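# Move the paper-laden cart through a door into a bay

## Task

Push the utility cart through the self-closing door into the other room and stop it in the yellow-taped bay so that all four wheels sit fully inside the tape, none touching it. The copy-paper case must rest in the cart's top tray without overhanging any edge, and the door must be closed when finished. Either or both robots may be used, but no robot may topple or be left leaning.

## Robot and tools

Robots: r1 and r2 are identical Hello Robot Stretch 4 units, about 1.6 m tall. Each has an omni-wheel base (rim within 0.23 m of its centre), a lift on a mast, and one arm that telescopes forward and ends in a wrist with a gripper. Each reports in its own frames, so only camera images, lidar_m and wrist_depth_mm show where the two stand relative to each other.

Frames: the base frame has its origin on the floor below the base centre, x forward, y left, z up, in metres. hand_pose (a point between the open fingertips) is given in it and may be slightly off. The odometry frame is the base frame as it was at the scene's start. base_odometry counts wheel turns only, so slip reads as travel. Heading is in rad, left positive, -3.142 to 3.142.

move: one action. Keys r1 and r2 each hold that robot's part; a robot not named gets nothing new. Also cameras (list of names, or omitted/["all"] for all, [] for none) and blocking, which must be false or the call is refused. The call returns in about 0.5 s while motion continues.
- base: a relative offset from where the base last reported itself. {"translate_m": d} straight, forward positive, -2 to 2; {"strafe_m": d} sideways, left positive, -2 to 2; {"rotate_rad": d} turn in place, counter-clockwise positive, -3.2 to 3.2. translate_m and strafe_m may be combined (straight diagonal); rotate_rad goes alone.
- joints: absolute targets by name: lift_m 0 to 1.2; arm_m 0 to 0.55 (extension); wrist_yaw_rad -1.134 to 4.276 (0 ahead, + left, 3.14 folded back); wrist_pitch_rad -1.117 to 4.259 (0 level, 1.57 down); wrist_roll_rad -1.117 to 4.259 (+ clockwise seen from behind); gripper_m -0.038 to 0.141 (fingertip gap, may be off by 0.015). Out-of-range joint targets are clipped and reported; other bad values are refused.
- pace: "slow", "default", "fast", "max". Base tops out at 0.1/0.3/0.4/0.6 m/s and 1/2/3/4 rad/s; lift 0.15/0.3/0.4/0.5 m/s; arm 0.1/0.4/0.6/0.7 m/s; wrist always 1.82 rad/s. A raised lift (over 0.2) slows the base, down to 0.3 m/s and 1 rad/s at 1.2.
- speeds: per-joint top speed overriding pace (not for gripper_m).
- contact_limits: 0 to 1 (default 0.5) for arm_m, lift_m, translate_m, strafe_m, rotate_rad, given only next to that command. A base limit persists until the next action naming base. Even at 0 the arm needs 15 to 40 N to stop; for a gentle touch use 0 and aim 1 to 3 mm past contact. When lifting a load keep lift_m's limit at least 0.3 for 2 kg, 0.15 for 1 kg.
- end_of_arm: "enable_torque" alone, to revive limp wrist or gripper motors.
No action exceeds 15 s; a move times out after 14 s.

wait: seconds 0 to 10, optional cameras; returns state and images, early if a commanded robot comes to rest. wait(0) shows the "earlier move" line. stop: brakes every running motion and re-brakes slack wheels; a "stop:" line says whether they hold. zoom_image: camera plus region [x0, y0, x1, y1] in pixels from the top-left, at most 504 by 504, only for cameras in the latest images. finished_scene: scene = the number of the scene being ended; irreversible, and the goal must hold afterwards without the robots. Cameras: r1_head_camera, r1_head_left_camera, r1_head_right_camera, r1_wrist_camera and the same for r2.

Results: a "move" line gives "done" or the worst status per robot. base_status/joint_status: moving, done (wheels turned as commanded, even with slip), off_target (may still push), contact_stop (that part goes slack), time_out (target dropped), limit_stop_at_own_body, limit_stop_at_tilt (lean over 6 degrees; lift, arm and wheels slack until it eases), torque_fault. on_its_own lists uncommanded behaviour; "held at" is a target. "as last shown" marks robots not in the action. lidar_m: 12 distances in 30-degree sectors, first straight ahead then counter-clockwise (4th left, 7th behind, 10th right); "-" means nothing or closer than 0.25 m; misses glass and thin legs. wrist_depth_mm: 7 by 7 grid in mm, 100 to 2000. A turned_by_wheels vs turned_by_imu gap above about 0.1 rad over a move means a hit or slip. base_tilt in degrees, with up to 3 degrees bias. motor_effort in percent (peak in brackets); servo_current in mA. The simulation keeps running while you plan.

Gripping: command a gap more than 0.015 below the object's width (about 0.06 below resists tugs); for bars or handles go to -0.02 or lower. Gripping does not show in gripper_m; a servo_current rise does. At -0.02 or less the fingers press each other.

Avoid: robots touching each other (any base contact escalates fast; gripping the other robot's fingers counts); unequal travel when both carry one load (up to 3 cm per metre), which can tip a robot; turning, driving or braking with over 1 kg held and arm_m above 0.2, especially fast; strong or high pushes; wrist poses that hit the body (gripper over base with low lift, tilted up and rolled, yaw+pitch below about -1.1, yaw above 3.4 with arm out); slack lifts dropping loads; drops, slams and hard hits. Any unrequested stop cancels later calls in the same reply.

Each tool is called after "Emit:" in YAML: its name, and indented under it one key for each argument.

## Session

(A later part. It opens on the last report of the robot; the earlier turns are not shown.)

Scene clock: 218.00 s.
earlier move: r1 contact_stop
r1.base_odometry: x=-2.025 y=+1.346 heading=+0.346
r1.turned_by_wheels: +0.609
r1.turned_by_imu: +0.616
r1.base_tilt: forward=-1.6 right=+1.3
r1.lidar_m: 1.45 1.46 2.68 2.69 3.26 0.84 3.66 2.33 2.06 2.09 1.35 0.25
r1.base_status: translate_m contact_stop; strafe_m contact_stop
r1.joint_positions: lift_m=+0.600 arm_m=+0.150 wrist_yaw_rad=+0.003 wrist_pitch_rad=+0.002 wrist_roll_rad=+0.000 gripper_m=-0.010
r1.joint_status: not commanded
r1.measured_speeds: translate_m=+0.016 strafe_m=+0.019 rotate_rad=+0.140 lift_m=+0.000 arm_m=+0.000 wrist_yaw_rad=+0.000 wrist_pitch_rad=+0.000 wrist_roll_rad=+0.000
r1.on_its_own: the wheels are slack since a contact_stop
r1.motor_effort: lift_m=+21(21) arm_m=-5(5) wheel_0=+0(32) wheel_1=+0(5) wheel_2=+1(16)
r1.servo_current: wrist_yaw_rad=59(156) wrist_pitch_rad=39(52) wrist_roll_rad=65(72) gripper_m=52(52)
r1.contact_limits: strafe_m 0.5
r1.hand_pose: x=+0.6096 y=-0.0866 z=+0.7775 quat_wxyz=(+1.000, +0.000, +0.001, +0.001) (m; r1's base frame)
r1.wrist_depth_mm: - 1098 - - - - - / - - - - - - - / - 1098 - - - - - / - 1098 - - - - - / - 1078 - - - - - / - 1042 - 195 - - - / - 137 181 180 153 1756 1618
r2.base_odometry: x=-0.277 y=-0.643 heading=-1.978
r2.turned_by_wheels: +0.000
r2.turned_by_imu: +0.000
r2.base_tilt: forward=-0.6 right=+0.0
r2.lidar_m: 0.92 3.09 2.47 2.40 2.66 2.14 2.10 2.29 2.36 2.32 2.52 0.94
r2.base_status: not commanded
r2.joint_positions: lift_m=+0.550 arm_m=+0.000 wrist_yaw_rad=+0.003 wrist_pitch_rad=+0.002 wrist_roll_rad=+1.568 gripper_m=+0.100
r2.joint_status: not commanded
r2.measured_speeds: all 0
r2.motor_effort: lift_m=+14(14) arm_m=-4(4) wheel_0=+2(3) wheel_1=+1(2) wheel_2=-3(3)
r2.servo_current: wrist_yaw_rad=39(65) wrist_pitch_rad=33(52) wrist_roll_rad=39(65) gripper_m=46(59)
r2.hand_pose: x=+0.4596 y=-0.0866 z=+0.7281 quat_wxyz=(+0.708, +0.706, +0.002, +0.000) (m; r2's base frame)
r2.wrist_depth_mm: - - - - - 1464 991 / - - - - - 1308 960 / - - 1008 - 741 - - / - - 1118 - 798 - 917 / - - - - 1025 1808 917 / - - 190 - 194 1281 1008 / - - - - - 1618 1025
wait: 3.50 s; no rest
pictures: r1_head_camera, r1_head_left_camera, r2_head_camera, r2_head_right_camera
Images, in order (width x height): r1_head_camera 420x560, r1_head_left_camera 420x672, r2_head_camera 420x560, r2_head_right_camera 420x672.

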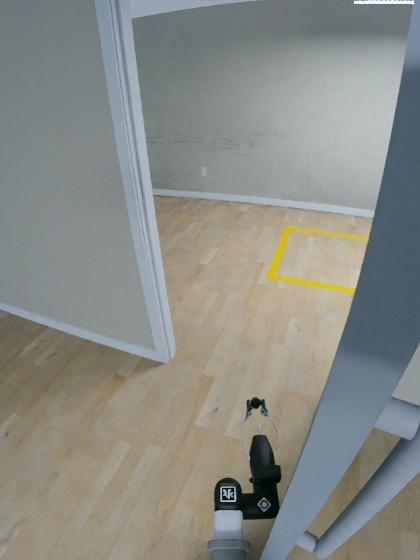

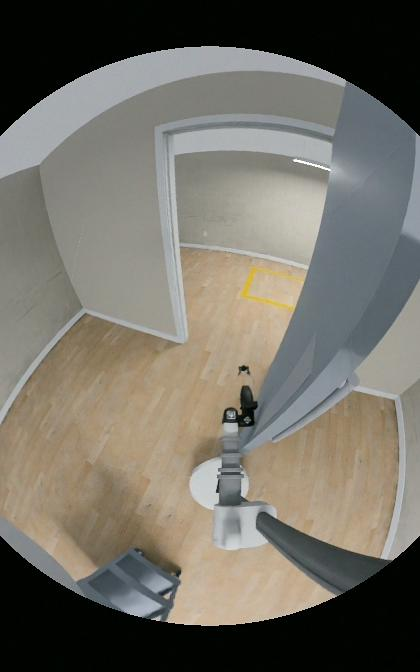

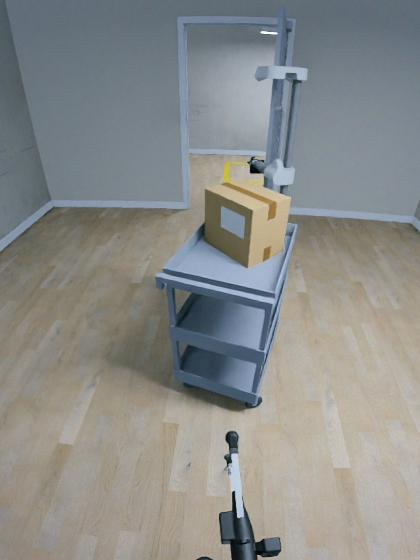

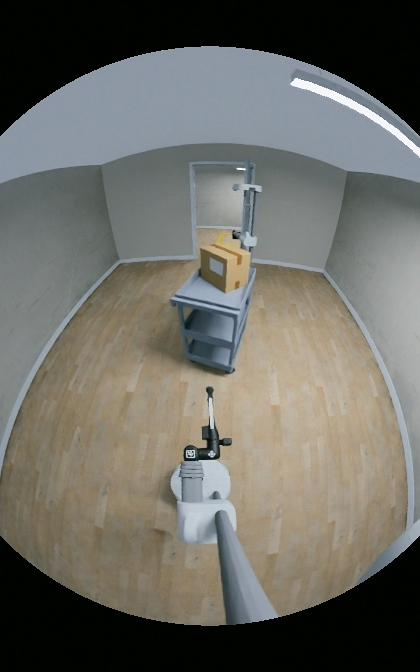

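Emit:
move:
  blocking: false
  cameras: []
  r1: {"base":{"rotate_rad":-0.5},"pace":"slow","contact_limits":{"rotate_rad":0.9}}

Emit:
wait:
  seconds: 2
  cameras: ["r1_head_left_camera","r2_head_camera"]

Scene clock: 237.57 s.
earlier move: r1 contact_stop
move: r1 moving
r1.base_odometry: x=-1.886 y=+1.527 heading=+1.001
r1.turned_by_wheels: +0.655
r1.turned_by_imu: +0.660
r1.base_tilt: forward=-1.6 right=+1.3
r1.lidar_m: 1.44 2.48 2.55 3.37 0.96 1.11 2.37 2.23 1.62 1.11 1.06 1.06
r1.base_status: earlier translate_m contact_stop (by the wheels' count: +0.216 of -0.020); earlier strafe_m contact_stop (by the wheels' count: +0.036 of -0.250); rotate_rad moving
r1.joint_positions: lift_m=+0.600 arm_m=+0.150 wrist_yaw_rad=+0.003 wrist_pitch_rad=+0.002 wrist_roll_rad=+0.000 gripper_m=-0.010
r1.joint_status: not commanded
r1.measured_speeds: translate_m=+0.001 strafe_m=+0.001 rotate_rad=-0.487 lift_m=+0.000 arm_m=+0.000 wrist_yaw_rad=+0.000 wrist_pitch_rad=+0.000 wrist_roll_rad=+0.000
r1.motor_effort: lift_m=+21(21) arm_m=-5(5) wheel_0=+6(7) wheel_1=+8(8) wheel_2=+5(7)
r1.servo_current: wrist_yaw_rad=46(59) wrist_pitch_rad=39(46) wrist_roll_rad=39(52) gripper_m=46(52)
r1.contact_limits: rotate_rad 0.9
r1.hand_pose: x=+0.6096 y=-0.0866 z=+0.7775 quat_wxyz=(+1.000, +0.000, +0.001, +0.001) (m; r1's base frame)
r1.wrist_depth_mm: - - - - - - - / - - - - - - 621 / - - - - - - 627 / - - - - - - - / - - - - - - - / - - - 195 171 - - / - 1808 181 135 142 - -
r2: as last shown
r2.turned_by_imu: +0.002
r2.base_tilt: forward=-0.7 right=+0.1
r2.lidar_m: 0.92 3.08 2.44 2.40 2.64 2.13 2.12 2.28 2.34 2.32 2.52 0.94
r2.motor_effort: lift_m=+14(14) arm_m=-4(4) wheel_0=+2(3) wheel_1=+2(2) wheel_2=-3(3)
r2.servo_current: wrist_yaw_rad=52(52) wrist_pitch_rad=52(52) wrist_roll_rad=39(52) gripper_m=52(59)
r2.wrist_depth_mm: - - - - - 1397 1008 / - - - - - 1255 946 / - - 991 - 741 - - / - - 1118 - 798 - 917 / - - - - 1008 1708 917 / - - 189 - 194 1308 1042 / - - - - - 1618 1008
pictures: none
No camera images: "cameras" was empty.

Scene clock: 238.77 s.
earlier move: r1 done
r1.base_odometry: x=-1.886 y=+1.527 heading=+0.627
r1.turned_by_wheels: -0.374
r1.turned_by_imu: -0.376
r1.base_tilt: forward=-1.6 right=+1.3
r1.lidar_m: 1.11 1.69 2.48 2.70 0.98 0.95 2.97 2.29 2.23 1.38 1.08 1.02
r1.base_status: done
r1.joint_positions: lift_m=+0.600 arm_m=+0.150 wrist_yaw_rad=+0.003 wrist_pitch_rad=+0.002 wrist_roll_rad=+0.000 gripper_m=-0.010
r1.joint_status: not commanded
r1.measured_speeds: all 0
r1.motor_effort: lift_m=+21(21) arm_m=-5(5) wheel_0=+3(7) wheel_1=+2(9) wheel_2=+3(7)
r1.servo_current: wrist_yaw_rad=52(59) wrist_pitch_rad=39(52) wrist_roll_rad=39(52) gripper_m=46(59)
r1.contact_limits: rotate_rad 0.9
r1.hand_pose: x=+0.6096 y=-0.0867 z=+0.7775 quat_wxyz=(+1.000, +0.000, +0.001, +0.001) (m; r1's base frame)
r1.wrist_depth_mm: - - - - - - - / - - - - - - - / - - - - - - - / - - - - - - - / - - - - - - - / - - 184 194 - - - / 1756 - 163 135 142 - -
r2.base_odometry: x=-0.277 y=-0.643 heading=-1.978
r2.turned_by_wheels: +0.000
r2.turned_by_imu: +0.000
r2.base_tilt: forward=-0.6 right=+0.1
r2.lidar_m: 0.93 3.06 2.46 2.40 2.64 2.14 2.07 2.30 2.35 2.29 2.53 0.94
r2.base_status: not commanded
r2.joint_positions: lift_m=+0.550 arm_m=+0.000 wrist_yaw_rad=+0.003 wrist_pitch_rad=+0.002 wrist_roll_rad=+1.568 gripper_m=+0.100
r2.joint_status: not commanded
r2.measured_speeds: all 0
r2.motor_effort: lift_m=+14(14) arm_m=-4(4) wheel_0=+3(3) wheel_1=+1(2) wheel_2=-2(3)
r2.servo_current: wrist_yaw_rad=52(59) wrist_pitch_rad=33(52) wrist_roll_rad=39(59) gripper_m=52(59)
r2.hand_pose: x=+0.4596 y=-0.0866 z=+0.7281 quat_wxyz=(+0.708, +0.706, +0.002, +0.000) (m; r2's base frame)
r2.wrist_depth_mm: - - - - - 1430 991 / - - - - - 1281 946 / - - 991 - 732 - - / - - 1138 - 788 - 904 / - - - - 1008 1756 931 / - - 190 - 193 1255 1008 / - - - - - 1576 1008
wait: 1.20 of 2 s (r1 has come to rest)
pictures: r1_head_left_camera, r2_head_camera
Images, in order (width x height): r1_head_left_camera 420x672, r2_head_camera 420x560.

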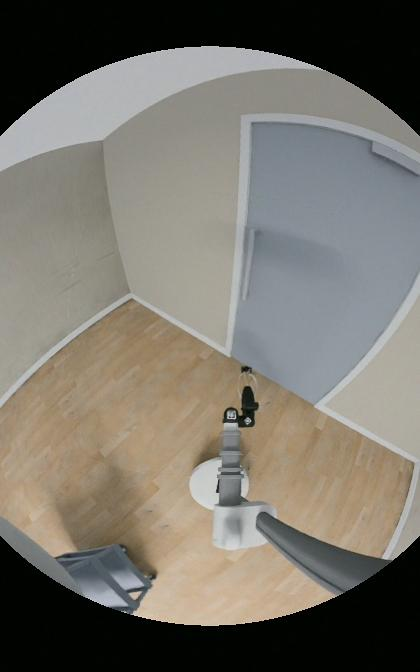

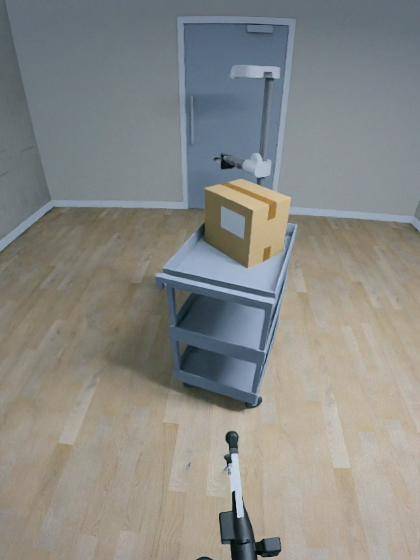

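Emit:
move:
  blocking: false
  cameras: []
  r1: {"base":{"rotate_rad":-0.64},"joints":{"arm_m":0.0,"gripper_m":0.1}}

Emit:
wait:
  seconds: 2
  cameras: ["r1_head_left_camera","r1_head_camera","r1_head_right_camera","r1_wrist_camera"]

Scene clock: 271.10 s.
move: r1 moving
r1.base_odometry: x=-1.886 y=+1.527 heading=+0.375
r1.turned_by_wheels: -0.253
r1.turned_by_imu: -0.253
r1.base_tilt: forward=-1.6 right=+1.3
r1.lidar_m: 1.05 1.32 2.47 2.49 3.10 0.94 1.05 2.47 2.24 1.82 1.16 1.04
r1.base_status: rotate_rad moving
r1.joint_positions: lift_m=+0.600 arm_m=+0.099 wrist_yaw_rad=+0.003 wrist_pitch_rad=+0.002 wrist_roll_rad=+0.000 gripper_m=+0.012
r1.joint_status: arm_m moving; gripper_m moving
r1.measured_speeds: translate_m=+0.001 strafe_m=-0.001 rotate_rad=-0.974 lift_m=+0.000 arm_m=-0.195 wrist_yaw_rad=+0.000 wrist_pitch_rad=+0.000 wrist_roll_rad=+0.000
r1.motor_effort: lift_m=+21(21) arm_m=-2(7) wheel_0=+6(8) wheel_1=+7(8) wheel_2=+8(8)
r1.servo_current: wrist_yaw_rad=59(59) wrist_pitch_rad=46(52) wrist_roll_rad=46(65) gripper_m=78(78)
r1.hand_pose: x=+0.5589 y=-0.0867 z=+0.7775 quat_wxyz=(+1.000, +0.000, +0.001, +0.001) (m; r1's base frame)
r1.wrist_depth_mm: - - - - - - - / - - - - - - - / - - - - - - - / - - - - - - - / - - - - - - - / - - 183 204 181 - - / - 134 161 - 148 - -
r2: as last shown
r2.base_tilt: forward=-0.7 right=+0.1
r2.lidar_m: 0.93 3.06 2.48 2.38 2.65 2.14 2.11 2.29 2.37 2.31 2.51 0.95
r2.motor_effort: lift_m=+14(14) arm_m=-4(4) wheel_0=+3(3) wheel_1=+2(2) wheel_2=-3(3)
r2.servo_current: wrist_yaw_rad=46(59) wrist_pitch_rad=39(46) wrist_roll_rad=46(52) gripper_m=52(59)
r2.wrist_depth_mm: - - - - - 1397 991 / - - - - - 1255 960 / - - 976 - 732 - - / - - 1118 - 809 - 917 / - - - - 1025 1708 917 / - - 190 - 194 1281 1025 / - - - - - 1576 1008
pictures: none
No camera images: "cameras" was empty.

Scene clock: 272.47 s.
earlier move: r1 done
r1.base_odometry: x=-1.886 y=+1.527 heading=-0.013
r1.turned_by_wheels: -0.387
r1.turned_by_imu: -0.390
r1.base_tilt: forward=-1.6 right=+1.3
r1.lidar_m: 1.03 1.07 1.47 2.49 2.56 3.51 0.95 3.26 2.36 2.21 1.55 1.09
r1.base_status: done
r1.joint_positions: lift_m=+0.600 arm_m=+0.000 wrist_yaw_rad=+0.002 wrist_pitch_rad=+0.002 wrist_roll_rad=+0.000 gripper_m=+0.100
r1.joint_status: all done
r1.measured_speeds: all 0
r1.motor_effort: lift_m=+21(21) arm_m=-5(8) wheel_0=+2(8) wheel_1=+2(8) wheel_2=-1(9)
r1.servo_current: wrist_yaw_rad=65(72) wrist_pitch_rad=39(52) wrist_roll_rad=59(65) gripper_m=39(91)
r1.hand_pose: x=+0.4596 y=-0.0868 z=+0.7775 quat_wxyz=(+1.000, +0.000, +0.001, +0.001) (m; r1's base frame)
r1.wrist_depth_mm: - - - - - - - / - - - - - - - / - - - - - - - / - - - - - - - / - - - - - - - / - 193 195 - 189 - - / - - - 139 - - -
r2.base_odometry: x=-0.277 y=-0.643 heading=-1.978
r2.turned_by_wheels: +0.000
r2.turned_by_imu: +0.000
r2.base_tilt: forward=-0.7 right=+0.1
r2.lidar_m: 0.92 3.05 2.47 2.41 2.66 2.13 2.11 2.29 2.35 2.31 2.53 0.94
r2.base_status: not commanded
r2.joint_positions: lift_m=+0.550 arm_m=+0.000 wrist_yaw_rad=+0.003 wrist_pitch_rad=+0.002 wrist_roll_rad=+1.568 gripper_m=+0.100
r2.joint_status: not commanded
r2.measured_speeds: all 0
r2.motor_effort: lift_m=+14(14) arm_m=-4(4) wheel_0=+2(3) wheel_1=+2(2) wheel_2=-3(3)
r2.servo_current: wrist_yaw_rad=46(65) wrist_pitch_rad=39(46) wrist_roll_rad=52(59) gripper_m=59(59)
r2.hand_pose: x=+0.4596 y=-0.0866 z=+0.7281 quat_wxyz=(+0.708, +0.706, +0.002, +0.000) (m; r2's base frame)
r2.wrist_depth_mm: - - - - - 1430 1008 / - - - - - 1281 946 / - - 991 - 741 - - / - - 1118 - 798 - 917 / - - - - 1025 1708 931 / - - 189 - 194 1281 991 / - - - - - 1576 1008
wait: 1.37 of 2 s (r1 has come to rest)
pictures: r1_head_camera, r1_head_left_camera, r1_head_right_camera, r1_wrist_camera
Images, in order (width x height): r1_head_camera 420x560, r1_head_left_camera 420x672, r1_head_right_camera 420x672, r1_wrist_camera 616x392.

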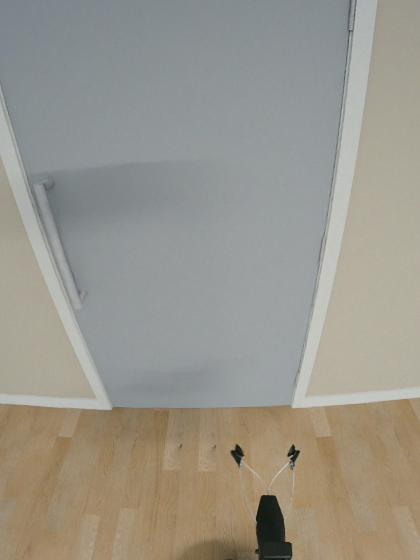

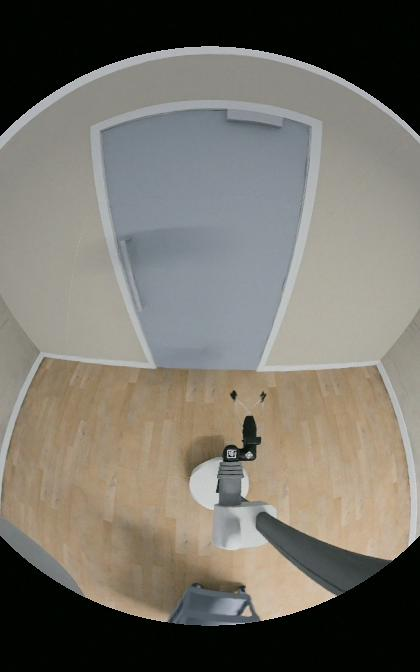

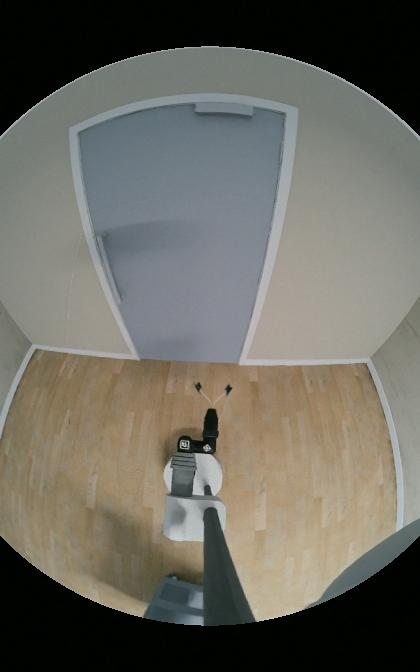

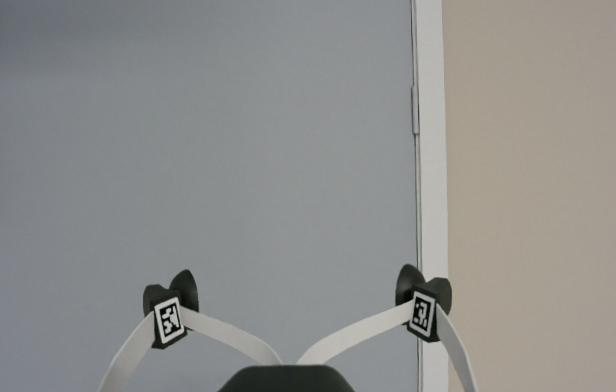

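Emit:
move:
  blocking: false
  cameras: []
  r1: {"base":{"strafe_m":0.5},"joints":{"lift_m":0.75}}

Emit:
wait:
  seconds: 3
  cameras: ["r1_head_camera","r1_wrist_camera"]

Scene clock: 288.40 s.
move: r1 moving
r1.base_odometry: x=-1.886 y=+1.563 heading=-0.013
r1.turned_by_wheels: +0.000
r1.turned_by_imu: +0.000
r1.base_tilt: forward=-1.6 right=+1.3
r1.lidar_m: 1.03 1.08 1.48 2.45 2.53 3.45 0.95 1.11 2.38 2.26 1.52 1.09
r1.base_status: strafe_m moving
r1.joint_positions: lift_m=+0.637 arm_m=+0.000 wrist_yaw_rad=+0.002 wrist_pitch_rad=+0.002 wrist_roll_rad=+0.000 gripper_m=+0.100
r1.joint_status: lift_m moving
r1.measured_speeds: translate_m=+0.000 strafe_m=+0.141 rotate_rad=-0.002 lift_m=+0.146 arm_m=+0.000 wrist_yaw_rad=+0.000 wrist_pitch_rad=+0.000 wrist_roll_rad=+0.000
r1.motor_effort: lift_m=+25(28) arm_m=-5(5) wheel_0=-8(10) wheel_1=+9(10) wheel_2=+0(1)
r1.servo_current: wrist_yaw_rad=59(59) wrist_pitch_rad=39(52) wrist_roll_rad=52(65) gripper_m=39(52)
r1.hand_pose: x=+0.4596 y=-0.0868 z=+0.8150 quat_wxyz=(+1.000, +0.000, +0.001, +0.001) (m; r1's base frame)
r1.wrist_depth_mm: - - - - - - - / - - - - - - - / - - - - - - - / - - - - - - - / - - - - - - - / - 192 195 - 189 - - / - - - 139 - 135 -
r2: as last shown
r2.lidar_m: 0.92 3.07 2.45 2.39 2.66 2.13 2.11 2.29 2.34 2.31 2.56 0.92
r2.motor_effort: lift_m=+14(14) arm_m=-4(4) wheel_0=+3(3) wheel_1=+1(2) wheel_2=-3(3)
r2.servo_current: wrist_yaw_rad=52(59) wrist_pitch_rad=39(52) wrist_roll_rad=52(59) gripper_m=52(52)
r2.wrist_depth_mm: - - - - - 1397 1008 / - - - - - 1281 960 / - - 991 - 741 - - / - - 1098 - 798 - 917 / - - - - 1025 1708 917 / - - 189 - 193 1308 1008 / - - - - - 1618 1025
pictures: none
No camera images: "cameras" was empty.

Scene clock: 290.90 s.
earlier move: r1 done
r1.base_odometry: x=-1.880 y=+2.027 heading=-0.013
r1.turned_by_wheels: +0.000
r1.turned_by_imu: +0.003
r1.base_tilt: forward=-1.5 right=+1.3
r1.lidar_m: 0.97 1.08 1.48 1.99 2.06 2.81 1.10 1.01 2.88 2.74 1.51 1.08
r1.base_status: done
r1.joint_positions: lift_m=+0.750 arm_m=+0.000 wrist_yaw_rad=+0.002 wrist_pitch_rad=+0.002 wrist_roll_rad=+0.000 gripper_m=+0.100
r1.joint_status: all done
r1.measured_speeds: all 0
r1.motor_effort: lift_m=+24(28) arm_m=-5(5) wheel_0=-1(12) wheel_1=+0(11) wheel_2=-1(1)
r1.servo_current: wrist_yaw_rad=59(78) wrist_pitch_rad=46(52) wrist_roll_rad=52(65) gripper_m=46(52)
r1.hand_pose: x=+0.4596 y=-0.0868 z=+0.9271 quat_wxyz=(+1.000, +0.000, +0.001, +0.001) (m; r1's base frame)
r1.wrist_depth_mm: - - - - - - - / - - - - - - - / - - - - - - - / - - - - - - - / - - 759 - - - - / - 192 194 - 189 - - / - - - 139 - - -
r2.base_odometry: x=-0.277 y=-0.643 heading=-1.978
r2.turned_by_wheels: +0.000
r2.turned_by_imu: +0.000
r2.base_tilt: forward=-0.7 right=+0.1
r2.lidar_m: 0.93 3.09 2.45 2.39 2.64 2.14 2.10 2.27 2.35 2.30 2.53 0.93
r2.base_status: not commanded
r2.joint_positions: lift_m=+0.550 arm_m=+0.000 wrist_yaw_rad=+0.003 wrist_pitch_rad=+0.002 wrist_roll_rad=+1.568 gripper_m=+0.100
r2.joint_status: not commanded
r2.measured_speeds: all 0
r2.motor_effort: lift_m=+14(14) arm_m=-4(4) wheel_0=+2(3) wheel_1=+1(2) wheel_2=-3(3)
r2.servo_current: wrist_yaw_rad=46(59) wrist_pitch_rad=39(52) wrist_roll_rad=46(65) gripper_m=52(59)
r2.hand_pose: x=+0.4596 y=-0.0866 z=+0.7281 quat_wxyz=(+0.708, +0.706, +0.002, +0.000) (m; r2's base frame)
r2.wrist_depth_mm: - - - - - 1397 991 / - - - - - 1255 960 / - - 991 - 732 - - / - - 1118 - 788 - 917 / - - - - 1008 1708 917 / - - 190 - 194 1281 1025 / - - - - - 1576 1008
wait: 2.50 of 3 s (r1 has come to rest)
pictures: r1_head_camera, r1_wrist_camera
Images, in order (width x height): r1_head_camera 420x560, r1_wrist_camera 616x392.

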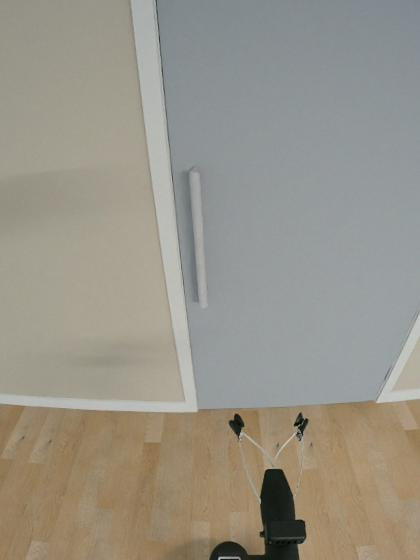

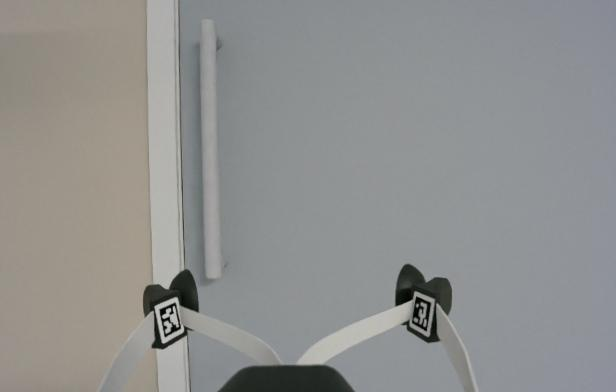

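Emit:
move:
  blocking: false
  cameras: []
  r1: {"base":{"strafe_m":0.145,"translate_m":0.25},"joints":{"lift_m":0.8}}

Emit:
wait:
  seconds: 3
  cameras: ["r1_head_camera","r1_wrist_camera"]

Scene clock: 306.03 s.
move: r1 moving
r1.base_odometry: x=-1.848 y=+2.045 heading=-0.013
r1.turned_by_wheels: +0.000
r1.turned_by_imu: +0.000
r1.base_tilt: forward=-1.6 right=+1.3
r1.lidar_m: 0.93 1.07 1.45 1.96 2.05 2.81 1.18 1.05 2.88 2.76 1.48 1.06
r1.base_status: translate_m moving; strafe_m moving
r1.joint_positions: lift_m=+0.785 arm_m=+0.000 wrist_yaw_rad=+0.002 wrist_pitch_rad=+0.002 wrist_roll_rad=+0.000 gripper_m=+0.100
r1.joint_status: lift_m moving
r1.measured_speeds: translate_m=+0.120 strafe_m=+0.070 rotate_rad=-0.005 lift_m=+0.099 arm_m=+0.000 wrist_yaw_rad=+0.000 wrist_pitch_rad=+0.000 wrist_roll_rad=+0.000
r1.motor_effort: lift_m=+26(27) arm_m=-5(5) wheel_0=-3(4) wheel_1=+8(9) wheel_2=-8(10)
r1.servo_current: wrist_yaw_rad=52(65) wrist_pitch_rad=52(52) wrist_roll_rad=59(72) gripper_m=46(46)
r1.hand_pose: x=+0.4596 y=-0.0868 z=+0.9623 quat_wxyz=(+1.000, +0.000, +0.001, +0.001) (m; r1's base frame)
r1.wrist_depth_mm: - - - - - - - / - - - - - - - / - - - - - - - / - - - - - - - / - - - - - - - / - 193 194 - 189 - - / - - - 139 - - -
r2: as last shown
r2.lidar_m: 0.92 3.04 2.44 2.39 2.65 2.14 2.10 2.30 2.34 2.28 2.52 0.92
r2.motor_effort: lift_m=+14(14) arm_m=-4(4) wheel_0=+3(3) wheel_1=+1(2) wheel_2=-3(3)
r2.servo_current: wrist_yaw_rad=46(59) wrist_pitch_rad=33(46) wrist_roll_rad=46(52) gripper_m=52(59)
r2.wrist_depth_mm: - - - - - 1430 991 / - - - - - 1255 946 / - - 976 - 732 - - / - - 1138 - 798 - 904 / - - - - 1025 1756 917 / - - 190 - 194 1281 1008 / - - - - - 1618 1008
pictures: none
No camera images: "cameras" was empty.

Scene clock: 307.83 s.
earlier move: r1 done
r1.base_odometry: x=-1.628 y=+2.169 heading=-0.013
r1.turned_by_wheels: +0.000
r1.turned_by_imu: +0.001
r1.base_tilt: forward=-1.6 right=+1.3
r1.lidar_m: 0.72 0.82 1.14 1.84 1.89 2.65 1.53 1.27 3.01 2.89 1.15 0.82
r1.base_status: done
r1.joint_positions: lift_m=+0.799 arm_m=+0.000 wrist_yaw_rad=+0.002 wrist_pitch_rad=+0.002 wrist_roll_rad=+0.000 gripper_m=+0.100
r1.joint_status: all done
r1.measured_speeds: all 0
r1.motor_effort: lift_m=+25(28) arm_m=-5(5) wheel_0=-3(6) wheel_1=-2(11) wheel_2=+0(10)
r1.servo_current: wrist_yaw_rad=52(65) wrist_pitch_rad=39(52) wrist_roll_rad=46(72) gripper_m=39(46)
r1.hand_pose: x=+0.4596 y=-0.0868 z=+0.9771 quat_wxyz=(+1.000, +0.000, +0.001, +0.001) (m; r1's base frame)
r1.wrist_depth_mm: - - - 504 - - - / - - - 500 - - - / - - - 504 - - - / - - - 500 - - - / - - - 500 - - - / - 193 195 504 189 - - / - - - 139 - - -
r2.base_odometry: x=-0.277 y=-0.643 heading=-1.978
r2.turned_by_wheels: +0.000
r2.turned_by_imu: +0.000
r2.base_tilt: forward=-0.6 right=+0.1
r2.lidar_m: 0.93 3.09 2.49 2.40 2.68 2.12 2.11 2.29 2.33 2.32 2.53 0.93
r2.base_status: not commanded
r2.joint_positions: lift_m=+0.550 arm_m=+0.000 wrist_yaw_rad=+0.003 wrist_pitch_rad=+0.002 wrist_roll_rad=+1.568 gripper_m=+0.100
r2.joint_status: not commanded
r2.measured_speeds: all 0
r2.motor_effort: lift_m=+14(14) arm_m=-4(4) wheel_0=+3(3) wheel_1=+2(2) wheel_2=-3(3)
r2.servo_current: wrist_yaw_rad=33(59) wrist_pitch_rad=46(46) wrist_roll_rad=59(65) gripper_m=52(59)
r2.hand_pose: x=+0.4596 y=-0.0866 z=+0.7281 quat_wxyz=(+0.708, +0.706, +0.002, +0.000) (m; r2's base frame)
r2.wrist_depth_mm: - - - - - 1464 991 / - - - - - 1255 960 / - - 960 - 732 - - / - - 1118 - 788 - 917 / - - - - 1008 1708 931 / - - 190 - 193 1281 1025 / - - - - - 1576 1008
wait: 1.80 of 3 s (r1 has come to rest)
pictures: r1_head_camera, r1_wrist_camera
Images, in order (width x height): r1_head_camera 420x560, r1_wrist_camera 616x392.

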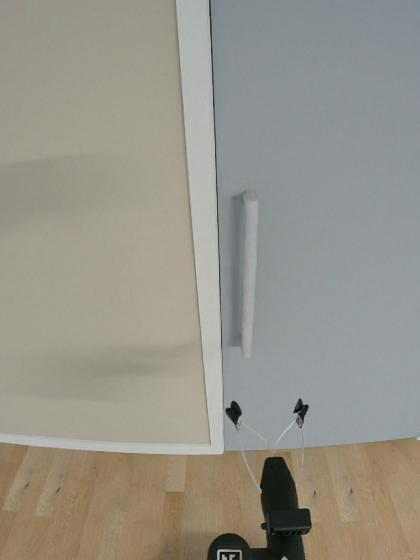

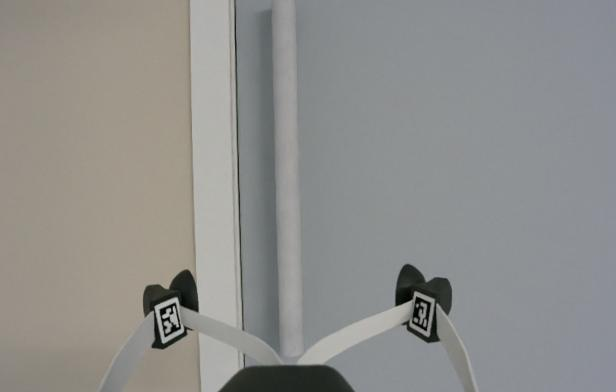

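Emit:
move:
  blocking: false
  cameras: []
  r1: {"base":{"strafe_m":0.01,"translate_m":0.2}}

Emit:
wait:
  seconds: 3
  cameras: []

Emit:
move:
  blocking: false
  cameras: []
  r1: {"joints":{"arm_m":0.085},"contact_limits":{"arm_m":0.1},"pace":"slow"}

Emit:
wait:
  seconds: 2
  cameras: ["r1_head_camera","r1_wrist_camera"]

Scene clock: 317.73 s.
move: r1 moving
r1.base_odometry: x=-1.597 y=+2.170 heading=-0.013
r1.turned_by_wheels: +0.000
r1.turned_by_imu: +0.000
r1.base_tilt: forward=-1.6 right=+1.3
r1.lidar_m: 0.68 0.78 1.09 1.82 1.93 2.60 1.56 1.31 3.03 2.88 1.12 0.79
r1.base_status: translate_m moving; strafe_m moving
r1.joint_positions: lift_m=+0.799 arm_m=+0.000 wrist_yaw_rad=+0.002 wrist_pitch_rad=+0.002 wrist_roll_rad=+0.000 gripper_m=+0.100
r1.joint_status: not commanded
r1.measured_speeds: translate_m=+0.120 strafe_m=+0.007 rotate_rad=+0.004 lift_m=+0.000 arm_m=+0.000 wrist_yaw_rad=+0.000 wrist_pitch_rad=+0.000 wrist_roll_rad=+0.000
r1.motor_effort: lift_m=+25(25) arm_m=-5(5) wheel_0=+5(7) wheel_1=+6(7) wheel_2=-8(10)
r1.servo_current: wrist_yaw_rad=52(72) wrist_pitch_rad=39(46) wrist_roll_rad=52(59) gripper_m=39(52)
r1.hand_pose: x=+0.4596 y=-0.0868 z=+0.9771 quat_wxyz=(+1.000, +0.000, +0.001, +0.001) (m; r1's base frame)
r1.wrist_depth_mm: - - 549 549 549 549 554 / - - 554 559 549 549 554 / - - 554 544 559 559 554 / - - 554 549 554 554 559 / - - 554 549 554 559 554 / - 193 212 559 197 559 564 / - - - 145 559 554 559
r2: as last shown
r2.base_tilt: forward=-0.7 right=+0.0
r2.lidar_m: 0.93 3.09 2.47 2.38 2.65 2.12 2.11 2.31 2.35 2.31 2.51 0.94
r2.motor_effort: lift_m=+14(14) arm_m=-4(4) wheel_0=+3(3) wheel_1=+2(2) wheel_2=-2(3)
r2.servo_current: wrist_yaw_rad=46(52) wrist_pitch_rad=33(39) wrist_roll_rad=52(52) gripper_m=52(52)
r2.wrist_depth_mm: - - - - - 1430 976 / - - - - - 1281 960 / - - 1008 - 732 - - / - - 1118 - 798 - 917 / - - - - 1025 1756 917 / - - 190 - 193 1281 1025 / - - - - - 1576 1025
pictures: none
No camera images: "cameras" was empty.

Scene clock: 319.30 s.
earlier move: r1 done
r1.base_odometry: x=-1.428 y=+2.176 heading=-0.013
r1.turned_by_wheels: +0.000
r1.turned_by_imu: +0.000
r1.base_tilt: forward=-1.6 right=+1.2
r1.lidar_m: 0.53 0.61 0.85 1.83 1.91 2.61 1.63 1.48 3.01 2.48 0.88 0.61
r1.base_status: done
r1.joint_positions: lift_m=+0.800 arm_m=+0.000 wrist_yaw_rad=+0.002 wrist_pitch_rad=+0.002 wrist_roll_rad=+0.000 gripper_m=+0.100
r1.joint_status: not commanded
r1.measured_speeds: all 0
r1.motor_effort: lift_m=+25(25) arm_m=-5(5) wheel_0=+2(9) wheel_1=+1(7) wheel_2=+1(10)
r1.servo_current: wrist_yaw_rad=52(72) wrist_pitch_rad=39(52) wrist_roll_rad=46(78) gripper_m=39(52)
r1.hand_pose: x=+0.4596 y=-0.0868 z=+0.9771 quat_wxyz=(+1.000, +0.000, +0.001, +0.001) (m; r1's base frame)
r1.wrist_depth_mm: 379 375 379 377 379 379 382 / 377 379 379 377 377 379 382 / 377 379 382 304 382 382 379 / 379 382 379 304 382 382 382 / 379 382 384 379 382 384 382 / 382 382 382 314 197 384 382 / 382 382 387 140 384 382 384
r2.base_odometry: x=-0.277 y=-0.643 heading=-1.978
r2.turned_by_wheels: +0.000
r2.turned_by_imu: +0.000
r2.base_tilt: forward=-0.7 right=+0.1
r2.lidar_m: 0.91 3.10 2.45 2.39 2.64 2.13 2.09 2.29 2.33 2.30 2.54 0.92
r2.base_status: not commanded
r2.joint_positions: lift_m=+0.550 arm_m=+0.000 wrist_yaw_rad=+0.003 wrist_pitch_rad=+0.002 wrist_roll_rad=+1.568 gripper_m=+0.100
r2.joint_status: not commanded
r2.measured_speeds: all 0
r2.motor_effort: lift_m=+14(14) arm_m=-4(4) wheel_0=+3(3) wheel_1=+2(2) wheel_2=-3(3)
r2.servo_current: wrist_yaw_rad=52(59) wrist_pitch_rad=39(46) wrist_roll_rad=39(65) gripper_m=52(52)
r2.hand_pose: x=+0.4596 y=-0.0866 z=+0.7281 quat_wxyz=(+0.708, +0.706, +0.002, +0.000) (m; r2's base frame)
r2.wrist_depth_mm: - - - - - 1464 991 / - - - - - 1281 960 / - - 991 - 741 - - / - - 1118 - 798 - 917 / - - - - 1008 1708 917 / - - 190 - 193 1281 1008 / - - - - - 1576 991
wait: 1.57 of 3 s (r1 has come to rest)
pictures: none
No camera images: "cameras" was empty.

Scene clock: 319.80 s.
move: r1 moving
r1.base_odometry: x=-1.428 y=+2.176 heading=-0.013
r1.turned_by_wheels: +0.000
r1.turned_by_imu: +0.000
r1.base_tilt: forward=-1.6 right=+1.2
r1.lidar_m: 0.53 0.61 0.85 1.82 1.93 2.60 1.63 1.48 3.02 2.50 0.88 0.63
r1.base_status: not commanded
r1.joint_positions: lift_m=+0.800 arm_m=+0.013 wrist_yaw_rad=+0.002 wrist_pitch_rad=+0.002 wrist_roll_rad=+0.000 gripper_m=+0.100
r1.joint_status: arm_m moving
r1.measured_speeds: translate_m=+0.000 strafe_m=+0.000 rotate_rad=+0.000 lift_m=+0.000 arm_m=+0.049 wrist_yaw_rad=+0.000 wrist_pitch_rad=+0.000 wrist_roll_rad=+0.000
r1.motor_effort: lift_m=+25(25) arm_m=+5(7) wheel_0=+1(2) wheel_1=+2(2) wheel_2=+1(1)
r1.servo_current: wrist_yaw_rad=46(59) wrist_pitch_rad=39(52) wrist_roll_rad=52(59) gripper_m=39(46)
r1.contact_limits: arm_m 0.1
r1.hand_pose: x=+0.4720 y=-0.0868 z=+0.9771 quat_wxyz=(+1.000, +0.000, +0.001, +0.001) (m; r1's base frame)
r1.wrist_depth_mm: 366 364 368 370 368 370 368 / 366 366 366 373 370 370 368 / 368 368 368 370 370 370 368 / 368 370 370 291 368 373 370 / 368 373 370 368 373 370 373 / 370 370 373 294 198 373 373 / 370 370 375 139 375 373 373
r2: as last shown
r2.base_tilt: forward=-0.7 right=+0.0
r2.lidar_m: 0.94 3.07 2.47 2.41 2.64 2.15 2.12 2.29 2.35 2.32 2.52 0.94
r2.motor_effort: lift_m=+14(14) arm_m=-4(4) wheel_0=+3(3) wheel_1=+1(2) wheel_2=-3(3)
r2.servo_current: wrist_yaw_rad=39(59) wrist_pitch_rad=46(46) wrist_roll_rad=52(59) gripper_m=59(59)
r2.wrist_depth_mm: - - - - - 1430 1008 / - - - - - 1255 960 / - - 1008 - 732 - - / - - 1118 - 798 - 917 / - - - - 1025 1661 917 / - - 190 - 195 1281 1008 / - - - - - 1576 1025
pictures: none
No camera images: "cameras" was empty.

Scene clock: 321.43 s.
earlier move: r1 done
r1.base_odometry: x=-1.428 y=+2.176 heading=-0.013
r1.turned_by_wheels: +0.000
r1.turned_by_imu: +0.000
r1.base_tilt: forward=-1.6 right=+1.3
r1.lidar_m: 0.52 0.59 0.85 1.83 1.92 2.61 1.64 1.51 3.03 2.49 0.86 0.61
r1.base_status: not commanded
r1.joint_positions: lift_m=+0.800 arm_m=+0.085 wrist_yaw_rad=+0.002 wrist_pitch_rad=+0.002 wrist_roll_rad=+0.000 gripper_m=+0.100
r1.joint_status: all done
r1.measured_speeds: all 0
r1.motor_effort: lift_m=+25(25) arm_m=+5(8) wheel_0=+2(2) wheel_1=+1(2) wheel_2=+1(1)
r1.servo_current: wrist_yaw_rad=33(72) wrist_pitch_rad=39(52) wrist_roll_rad=39(65) gripper_m=33(52)
r1.contact_limits: arm_m 0.1
r1.hand_pose: x=+0.5443 y=-0.0868 z=+0.9771 quat_wxyz=(+1.000, +0.000, +0.001, +0.001) (m; r1's base frame)
r1.wrist_depth_mm: 294 - 294 294 294 294 296 / 294 - 297 294 296 296 296 / 294 - 296 220 296 296 297 / 297 - 296 221 296 294 298 / 298 - 297 297 297 298 298 / 297 213 221 298 197 300 300 / 297 164 300 139 300 298 300
r2.base_odometry: x=-0.277 y=-0.643 heading=-1.978
r2.turned_by_wheels: +0.000
r2.turned_by_imu: +0.000
r2.base_tilt: forward=-0.6 right=+0.0
r2.lidar_m: 0.92 3.08 2.45 2.39 2.64 2.14 2.10 2.30 2.36 2.32 2.53 0.91
r2.base_status: not commanded
r2.joint_positions: lift_m=+0.550 arm_m=+0.000 wrist_yaw_rad=+0.003 wrist_pitch_rad=+0.002 wrist_roll_rad=+1.568 gripper_m=+0.100
r2.joint_status: not commanded
r2.measured_speeds: all 0
r2.motor_effort: lift_m=+14(14) arm_m=-4(4) wheel_0=+3(3) wheel_1=+1(2) wheel_2=-3(3)
r2.servo_current: wrist_yaw_rad=46(65) wrist_pitch_rad=39(46) wrist_roll_rad=39(59) gripper_m=52(59)
r2.hand_pose: x=+0.4596 y=-0.0866 z=+0.7281 quat_wxyz=(+0.708, +0.706, +0.002, +0.000) (m; r2's base frame)
r2.wrist_depth_mm: - - - - - 1430 1008 / - - - - - 1281 960 / - - 1008 - 741 - - / - - 1098 - 788 - 931 / - - - - 1008 1708 917 / - - 190 - 194 1281 1025 / - - - - - 1537 1008
wait: 1.63 of 2 s (r1 has come to rest)
pictures: r1_head_camera, r1_wrist_camera
Images, in order (width x height): r1_head_camera 420x560, r1_wrist_camera 616x392.

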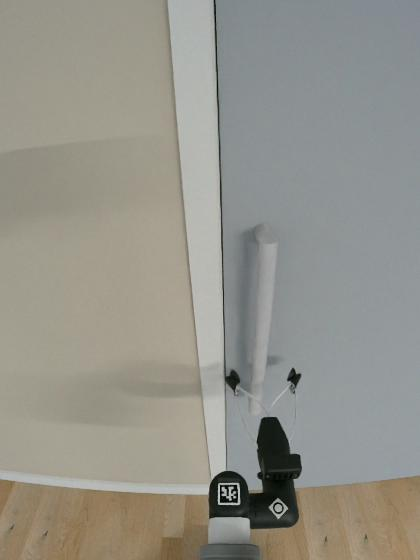

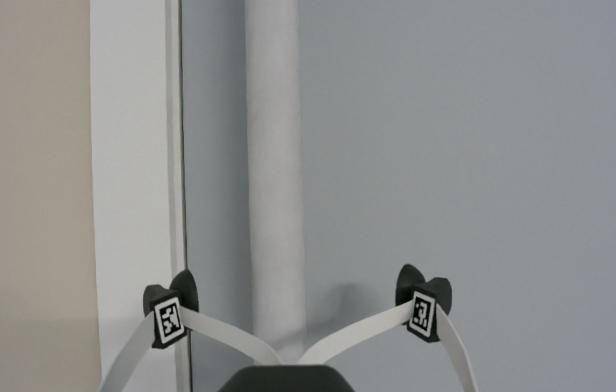

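Emit:
move:
  blocking: false
  cameras: []
  r1: {"base":{"strafe_m":0.012},"joints":{"arm_m":0.133,"lift_m":0.86},"contact_limits":{"arm_m":0.1},"pace":"slow"}

Emit:
wait:
  seconds: 2
  cameras: []

Emit:
move:
  blocking: false
  cameras: []
  r1: {"joints":{"gripper_m":-0.025}}

Emit:
wait:
  seconds: 2
  cameras: ["r1_head_camera","r1_wrist_camera"]

Scene clock: 332.70 s.
move: r1 moving
r1.base_odometry: x=-1.428 y=+2.187 heading=-0.013
r1.turned_by_wheels: +0.000
r1.turned_by_imu: +0.000
r1.base_tilt: forward=-1.6 right=+1.3
r1.lidar_m: 0.52 0.62 0.84 1.83 1.92 2.59 1.67 1.48 3.02 2.52 0.86 0.62
r1.base_status: strafe_m moving
r1.joint_positions: lift_m=+0.825 arm_m=+0.098 wrist_yaw_rad=+0.002 wrist_pitch_rad=+0.002 wrist_roll_rad=+0.000 gripper_m=+0.100
r1.joint_status: lift_m moving; arm_m moving
r1.measured_speeds: translate_m=+0.000 strafe_m=+0.017 rotate_rad=+0.000 lift_m=+0.097 arm_m=+0.049 wrist_yaw_rad=+0.000 wrist_pitch_rad=+0.000 wrist_roll_rad=+0.000
r1.motor_effort: lift_m=+25(27) arm_m=+3(7) wheel_0=-3(9) wheel_1=+2(7) wheel_2=-1(1)
r1.servo_current: wrist_yaw_rad=39(52) wrist_pitch_rad=46(46) wrist_roll_rad=65(65) gripper_m=39(46)
r1.contact_limits: arm_m 0.1
r1.hand_pose: x=+0.5570 y=-0.0868 z=+1.0024 quat_wxyz=(+1.000, +0.000, +0.001, +0.001) (m; r1's base frame)
r1.wrist_depth_mm: 282 - 282 206 282 282 283 / 282 - 283 206 283 285 283 / 282 - 283 206 285 286 285 / 285 - 283 208 285 286 287 / 282 - 282 210 286 286 286 / 285 213 286 211 197 287 289 / 285 164 286 145 287 286 287
r2: as last shown
r2.base_tilt: forward=-0.7 right=+0.0
r2.lidar_m: 0.93 3.10 2.47 2.38 2.64 2.14 2.10 2.29 2.35 2.32 2.55 0.92
r2.motor_effort: lift_m=+14(14) arm_m=-4(4) wheel_0=+2(3) wheel_1=+2(2) wheel_2=-3(3)
r2.servo_current: wrist_yaw_rad=52(52) wrist_pitch_rad=46(46) wrist_roll_rad=46(52) gripper_m=52(59)
r2.wrist_depth_mm: - - - - - 1397 991 / - - - - - 1255 946 / - - 991 - 741 - - / - - 1138 - 778 - 917 / - - - - 1025 1708 917 / - - 190 - 194 1281 991 / - - - - - 1537 1008
pictures: none
No camera images: "cameras" was empty.

Scene clock: 333.87 s.
earlier move: r1 done
r1.base_odometry: x=-1.428 y=+2.188 heading=-0.013
r1.turned_by_wheels: +0.000
r1.turned_by_imu: +0.000
r1.base_tilt: forward=-1.6 right=+1.3
r1.lidar_m: 0.52 0.60 0.87 1.84 1.91 2.59 1.70 1.48 3.03 2.48 0.89 0.61
r1.base_status: done
r1.joint_positions: lift_m=+0.859 arm_m=+0.133 wrist_yaw_rad=+0.002 wrist_pitch_rad=+0.002 wrist_roll_rad=+0.000 gripper_m=+0.100
r1.joint_status: all done
r1.measured_speeds: all 0
r1.motor_effort: lift_m=+25(27) arm_m=+5(8) wheel_0=-3(9) wheel_1=+1(7) wheel_2=+0(2)
r1.servo_current: wrist_yaw_rad=46(72) wrist_pitch_rad=39(52) wrist_roll_rad=33(65) gripper_m=46(52)
r1.contact_limits: arm_m 0.1
r1.hand_pose: x=+0.5923 y=-0.0868 z=+1.0371 quat_wxyz=(+1.000, +0.000, +0.001, +0.001) (m; r1's base frame)
r1.wrist_depth_mm: 247 - 246 167 247 248 247 / 246 - 247 167 247 247 247 / 247 - 249 169 248 248 249 / 248 - 249 170 249 249 249 / 248 - 249 171 249 249 249 / 249 192 250 170 198 249 250 / 250 - 251 145 251 251 253
r2.base_odometry: x=-0.277 y=-0.643 heading=-1.978
r2.turned_by_wheels: +0.000
r2.turned_by_imu: +0.000
r2.base_tilt: forward=-0.7 right=+0.1
r2.lidar_m: 0.93 3.11 2.46 2.39 2.64 2.14 2.09 2.29 2.36 2.32 2.56 0.94
r2.base_status: not commanded
r2.joint_positions: lift_m=+0.550 arm_m=+0.000 wrist_yaw_rad=+0.003 wrist_pitch_rad=+0.002 wrist_roll_rad=+1.568 gripper_m=+0.100
r2.joint_status: not commanded
r2.measured_speeds: all 0
r2.motor_effort: lift_m=+14(14) arm_m=-4(4) wheel_0=+3(3) wheel_1=+1(2) wheel_2=-3(3)
r2.servo_current: wrist_yaw_rad=39(59) wrist_pitch_rad=39(46) wrist_roll_rad=46(59) gripper_m=52(59)
r2.hand_pose: x=+0.4596 y=-0.0866 z=+0.7281 quat_wxyz=(+0.708, +0.706, +0.002, +0.000) (m; r2's base frame)
r2.wrist_depth_mm: - - - - - 1430 991 / - - - - - 1255 946 / - - 991 - 741 - - / - - 1118 - 798 - 917 / - - - - 1025 1708 917 / - - 190 - 194 1281 1008 / - - - - - 1618 1008
wait: 1.17 of 2 s (r1 has come to rest)
pictures: none
No camera images: "cameras" was empty.

Scene clock: 334.37 s.
move: r1 moving
r1.base_odometry: x=-1.428 y=+2.188 heading=-0.013
r1.turned_by_wheels: +0.000
r1.turned_by_imu: +0.000
r1.base_tilt: forward=-1.6 right=+1.3
r1.lidar_m: 0.51 0.62 0.84 1.82 1.91 2.59 1.70 1.49 3.04 2.49 0.86 0.62
r1.base_status: not commanded
r1.joint_positions: lift_m=+0.859 arm_m=+0.133 wrist_yaw_rad=+0.002 wrist_pitch_rad=+0.002 wrist_roll_rad=+0.000 gripper_m=+0.084
r1.joint_status: gripper_m moving
r1.measured_speeds: all 0
r1.motor_effort: lift_m=+25(25) arm_m=+5(5) wheel_0=-3(3) wheel_1=+1(1) wheel_2=+0(0)
r1.servo_current: wrist_yaw_rad=59(59) wrist_pitch_rad=46(52) wrist_roll_rad=33(52) gripper_m=85(91)
r1.contact_limits: arm_m 0.1
r1.hand_pose: x=+0.5923 y=-0.0868 z=+1.0371 quat_wxyz=(+1.000, +0.000, +0.001, +0.001) (m; r1's base frame)
r1.wrist_depth_mm: 245 - 247 167 247 247 248 / 246 - 248 168 248 247 248 / 246 - 248 169 248 249 248 / 248 - 250 170 249 248 249 / 248 - 249 170 250 249 250 / 250 - 250 169 199 250 251 / 250 140 251 144 251 251 251
r2: as last shown
r2.lidar_m: 0.92 3.05 2.44 2.39 2.64 2.13 2.09 2.31 2.35 2.31 2.54 0.93
r2.motor_effort: lift_m=+14(14) arm_m=-4(4) wheel_0=+2(3) wheel_1=+1(2) wheel_2=-3(3)
r2.servo_current: wrist_yaw_rad=52(52) wrist_pitch_rad=39(46) wrist_roll_rad=46(52) gripper_m=46(52)
r2.wrist_depth_mm: - - - - - 1397 991 / - - - - - 1255 946 / - - 991 - 741 - - / - - 1138 - 778 - 917 / - - - - 1025 1756 917 / - - 190 - 193 1281 1008 / - - - - - 1576 1008
pictures: none
No camera images: "cameras" was empty.

Scene clock: 335.83 s.
earlier move: r1 done
r1.base_odometry: x=-1.427 y=+2.188 heading=-0.013
r1.turned_by_wheels: +0.000
r1.turned_by_imu: +0.000
r1.base_tilt: forward=-1.5 right=+1.3
r1.lidar_m: 0.52 0.61 0.87 1.82 1.89 2.59 1.68 1.49 3.04 2.50 0.87 0.63
r1.base_status: not commanded
r1.joint_positions: lift_m=+0.859 arm_m=+0.133 wrist_yaw_rad=+0.002 wrist_pitch_rad=+0.002 wrist_roll_rad=+0.000 gripper_m=-0.024
r1.joint_status: all done
r1.measured_speeds: all 0
r1.motor_effort: lift_m=+25(25) arm_m=-4(5) wheel_0=-3(4) wheel_1=+1(1) wheel_2=+6(6)
r1.servo_current: wrist_yaw_rad=46(65) wrist_pitch_rad=39(52) wrist_roll_rad=52(65) gripper_m=78(130)
r1.contact_limits: arm_m 0.1
r1.hand_pose: x=+0.5925 y=-0.0868 z=+1.0371 quat_wxyz=(+1.000, +0.000, +0.001, +0.001) (m; r1's base frame)
r1.wrist_depth_mm: 243 - 245 166 245 245 245 / 246 - 246 166 246 246 246 / 246 - 247 167 246 245 245 / 247 - 247 169 246 246 247 / 247 - 247 169 247 248 248 / 249 - 247 170 246 249 247 / 248 137 249 167 248 247 249
r2.base_odometry: x=-0.277 y=-0.643 heading=-1.978
r2.turned_by_wheels: +0.000
r2.turned_by_imu: +0.000
r2.base_tilt: forward=-0.7 right=+0.1
r2.lidar_m: 0.92 3.06 2.46 2.40 2.64 2.15 2.10 2.29 2.35 2.31 2.53 0.92
r2.base_status: not commanded
r2.joint_positions: lift_m=+0.550 arm_m=+0.000 wrist_yaw_rad=+0.003 wrist_pitch_rad=+0.002 wrist_roll_rad=+1.568 gripper_m=+0.100
r2.joint_status: not commanded
r2.measured_speeds: all 0
r2.motor_effort: lift_m=+14(14) arm_m=-4(4) wheel_0=+3(3) wheel_1=+1(2) wheel_2=-3(3)
r2.servo_current: wrist_yaw_rad=52(59) wrist_pitch_rad=39(46) wrist_roll_rad=46(52) gripper_m=52(59)
r2.hand_pose: x=+0.4596 y=-0.0866 z=+0.7281 quat_wxyz=(+0.708, +0.706, +0.002, +0.000) (m; r2's base frame)
r2.wrist_depth_mm: - - - - - 1499 991 / - - - - - 1255 946 / - - 976 - 741 - - / - - 1118 - 788 - 904 / - - - - 1025 1756 917 / - - 190 - 193 1281 1008 / - - - - - 1576 1008
wait: 1.47 of 2 s (r1 has come to rest)
pictures: r1_head_camera, r1_wrist_camera
Images, in order (width x height): r1_head_camera 420x560, r1_wrist_camera 616x392.

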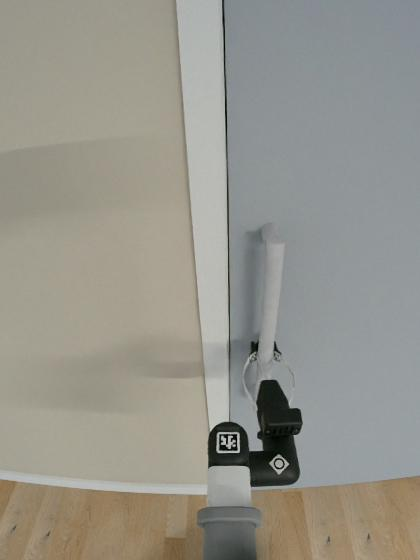

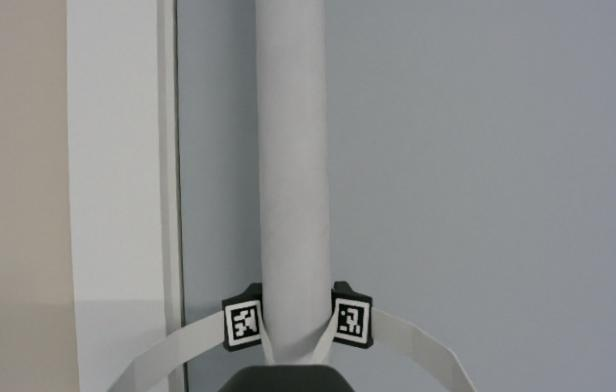

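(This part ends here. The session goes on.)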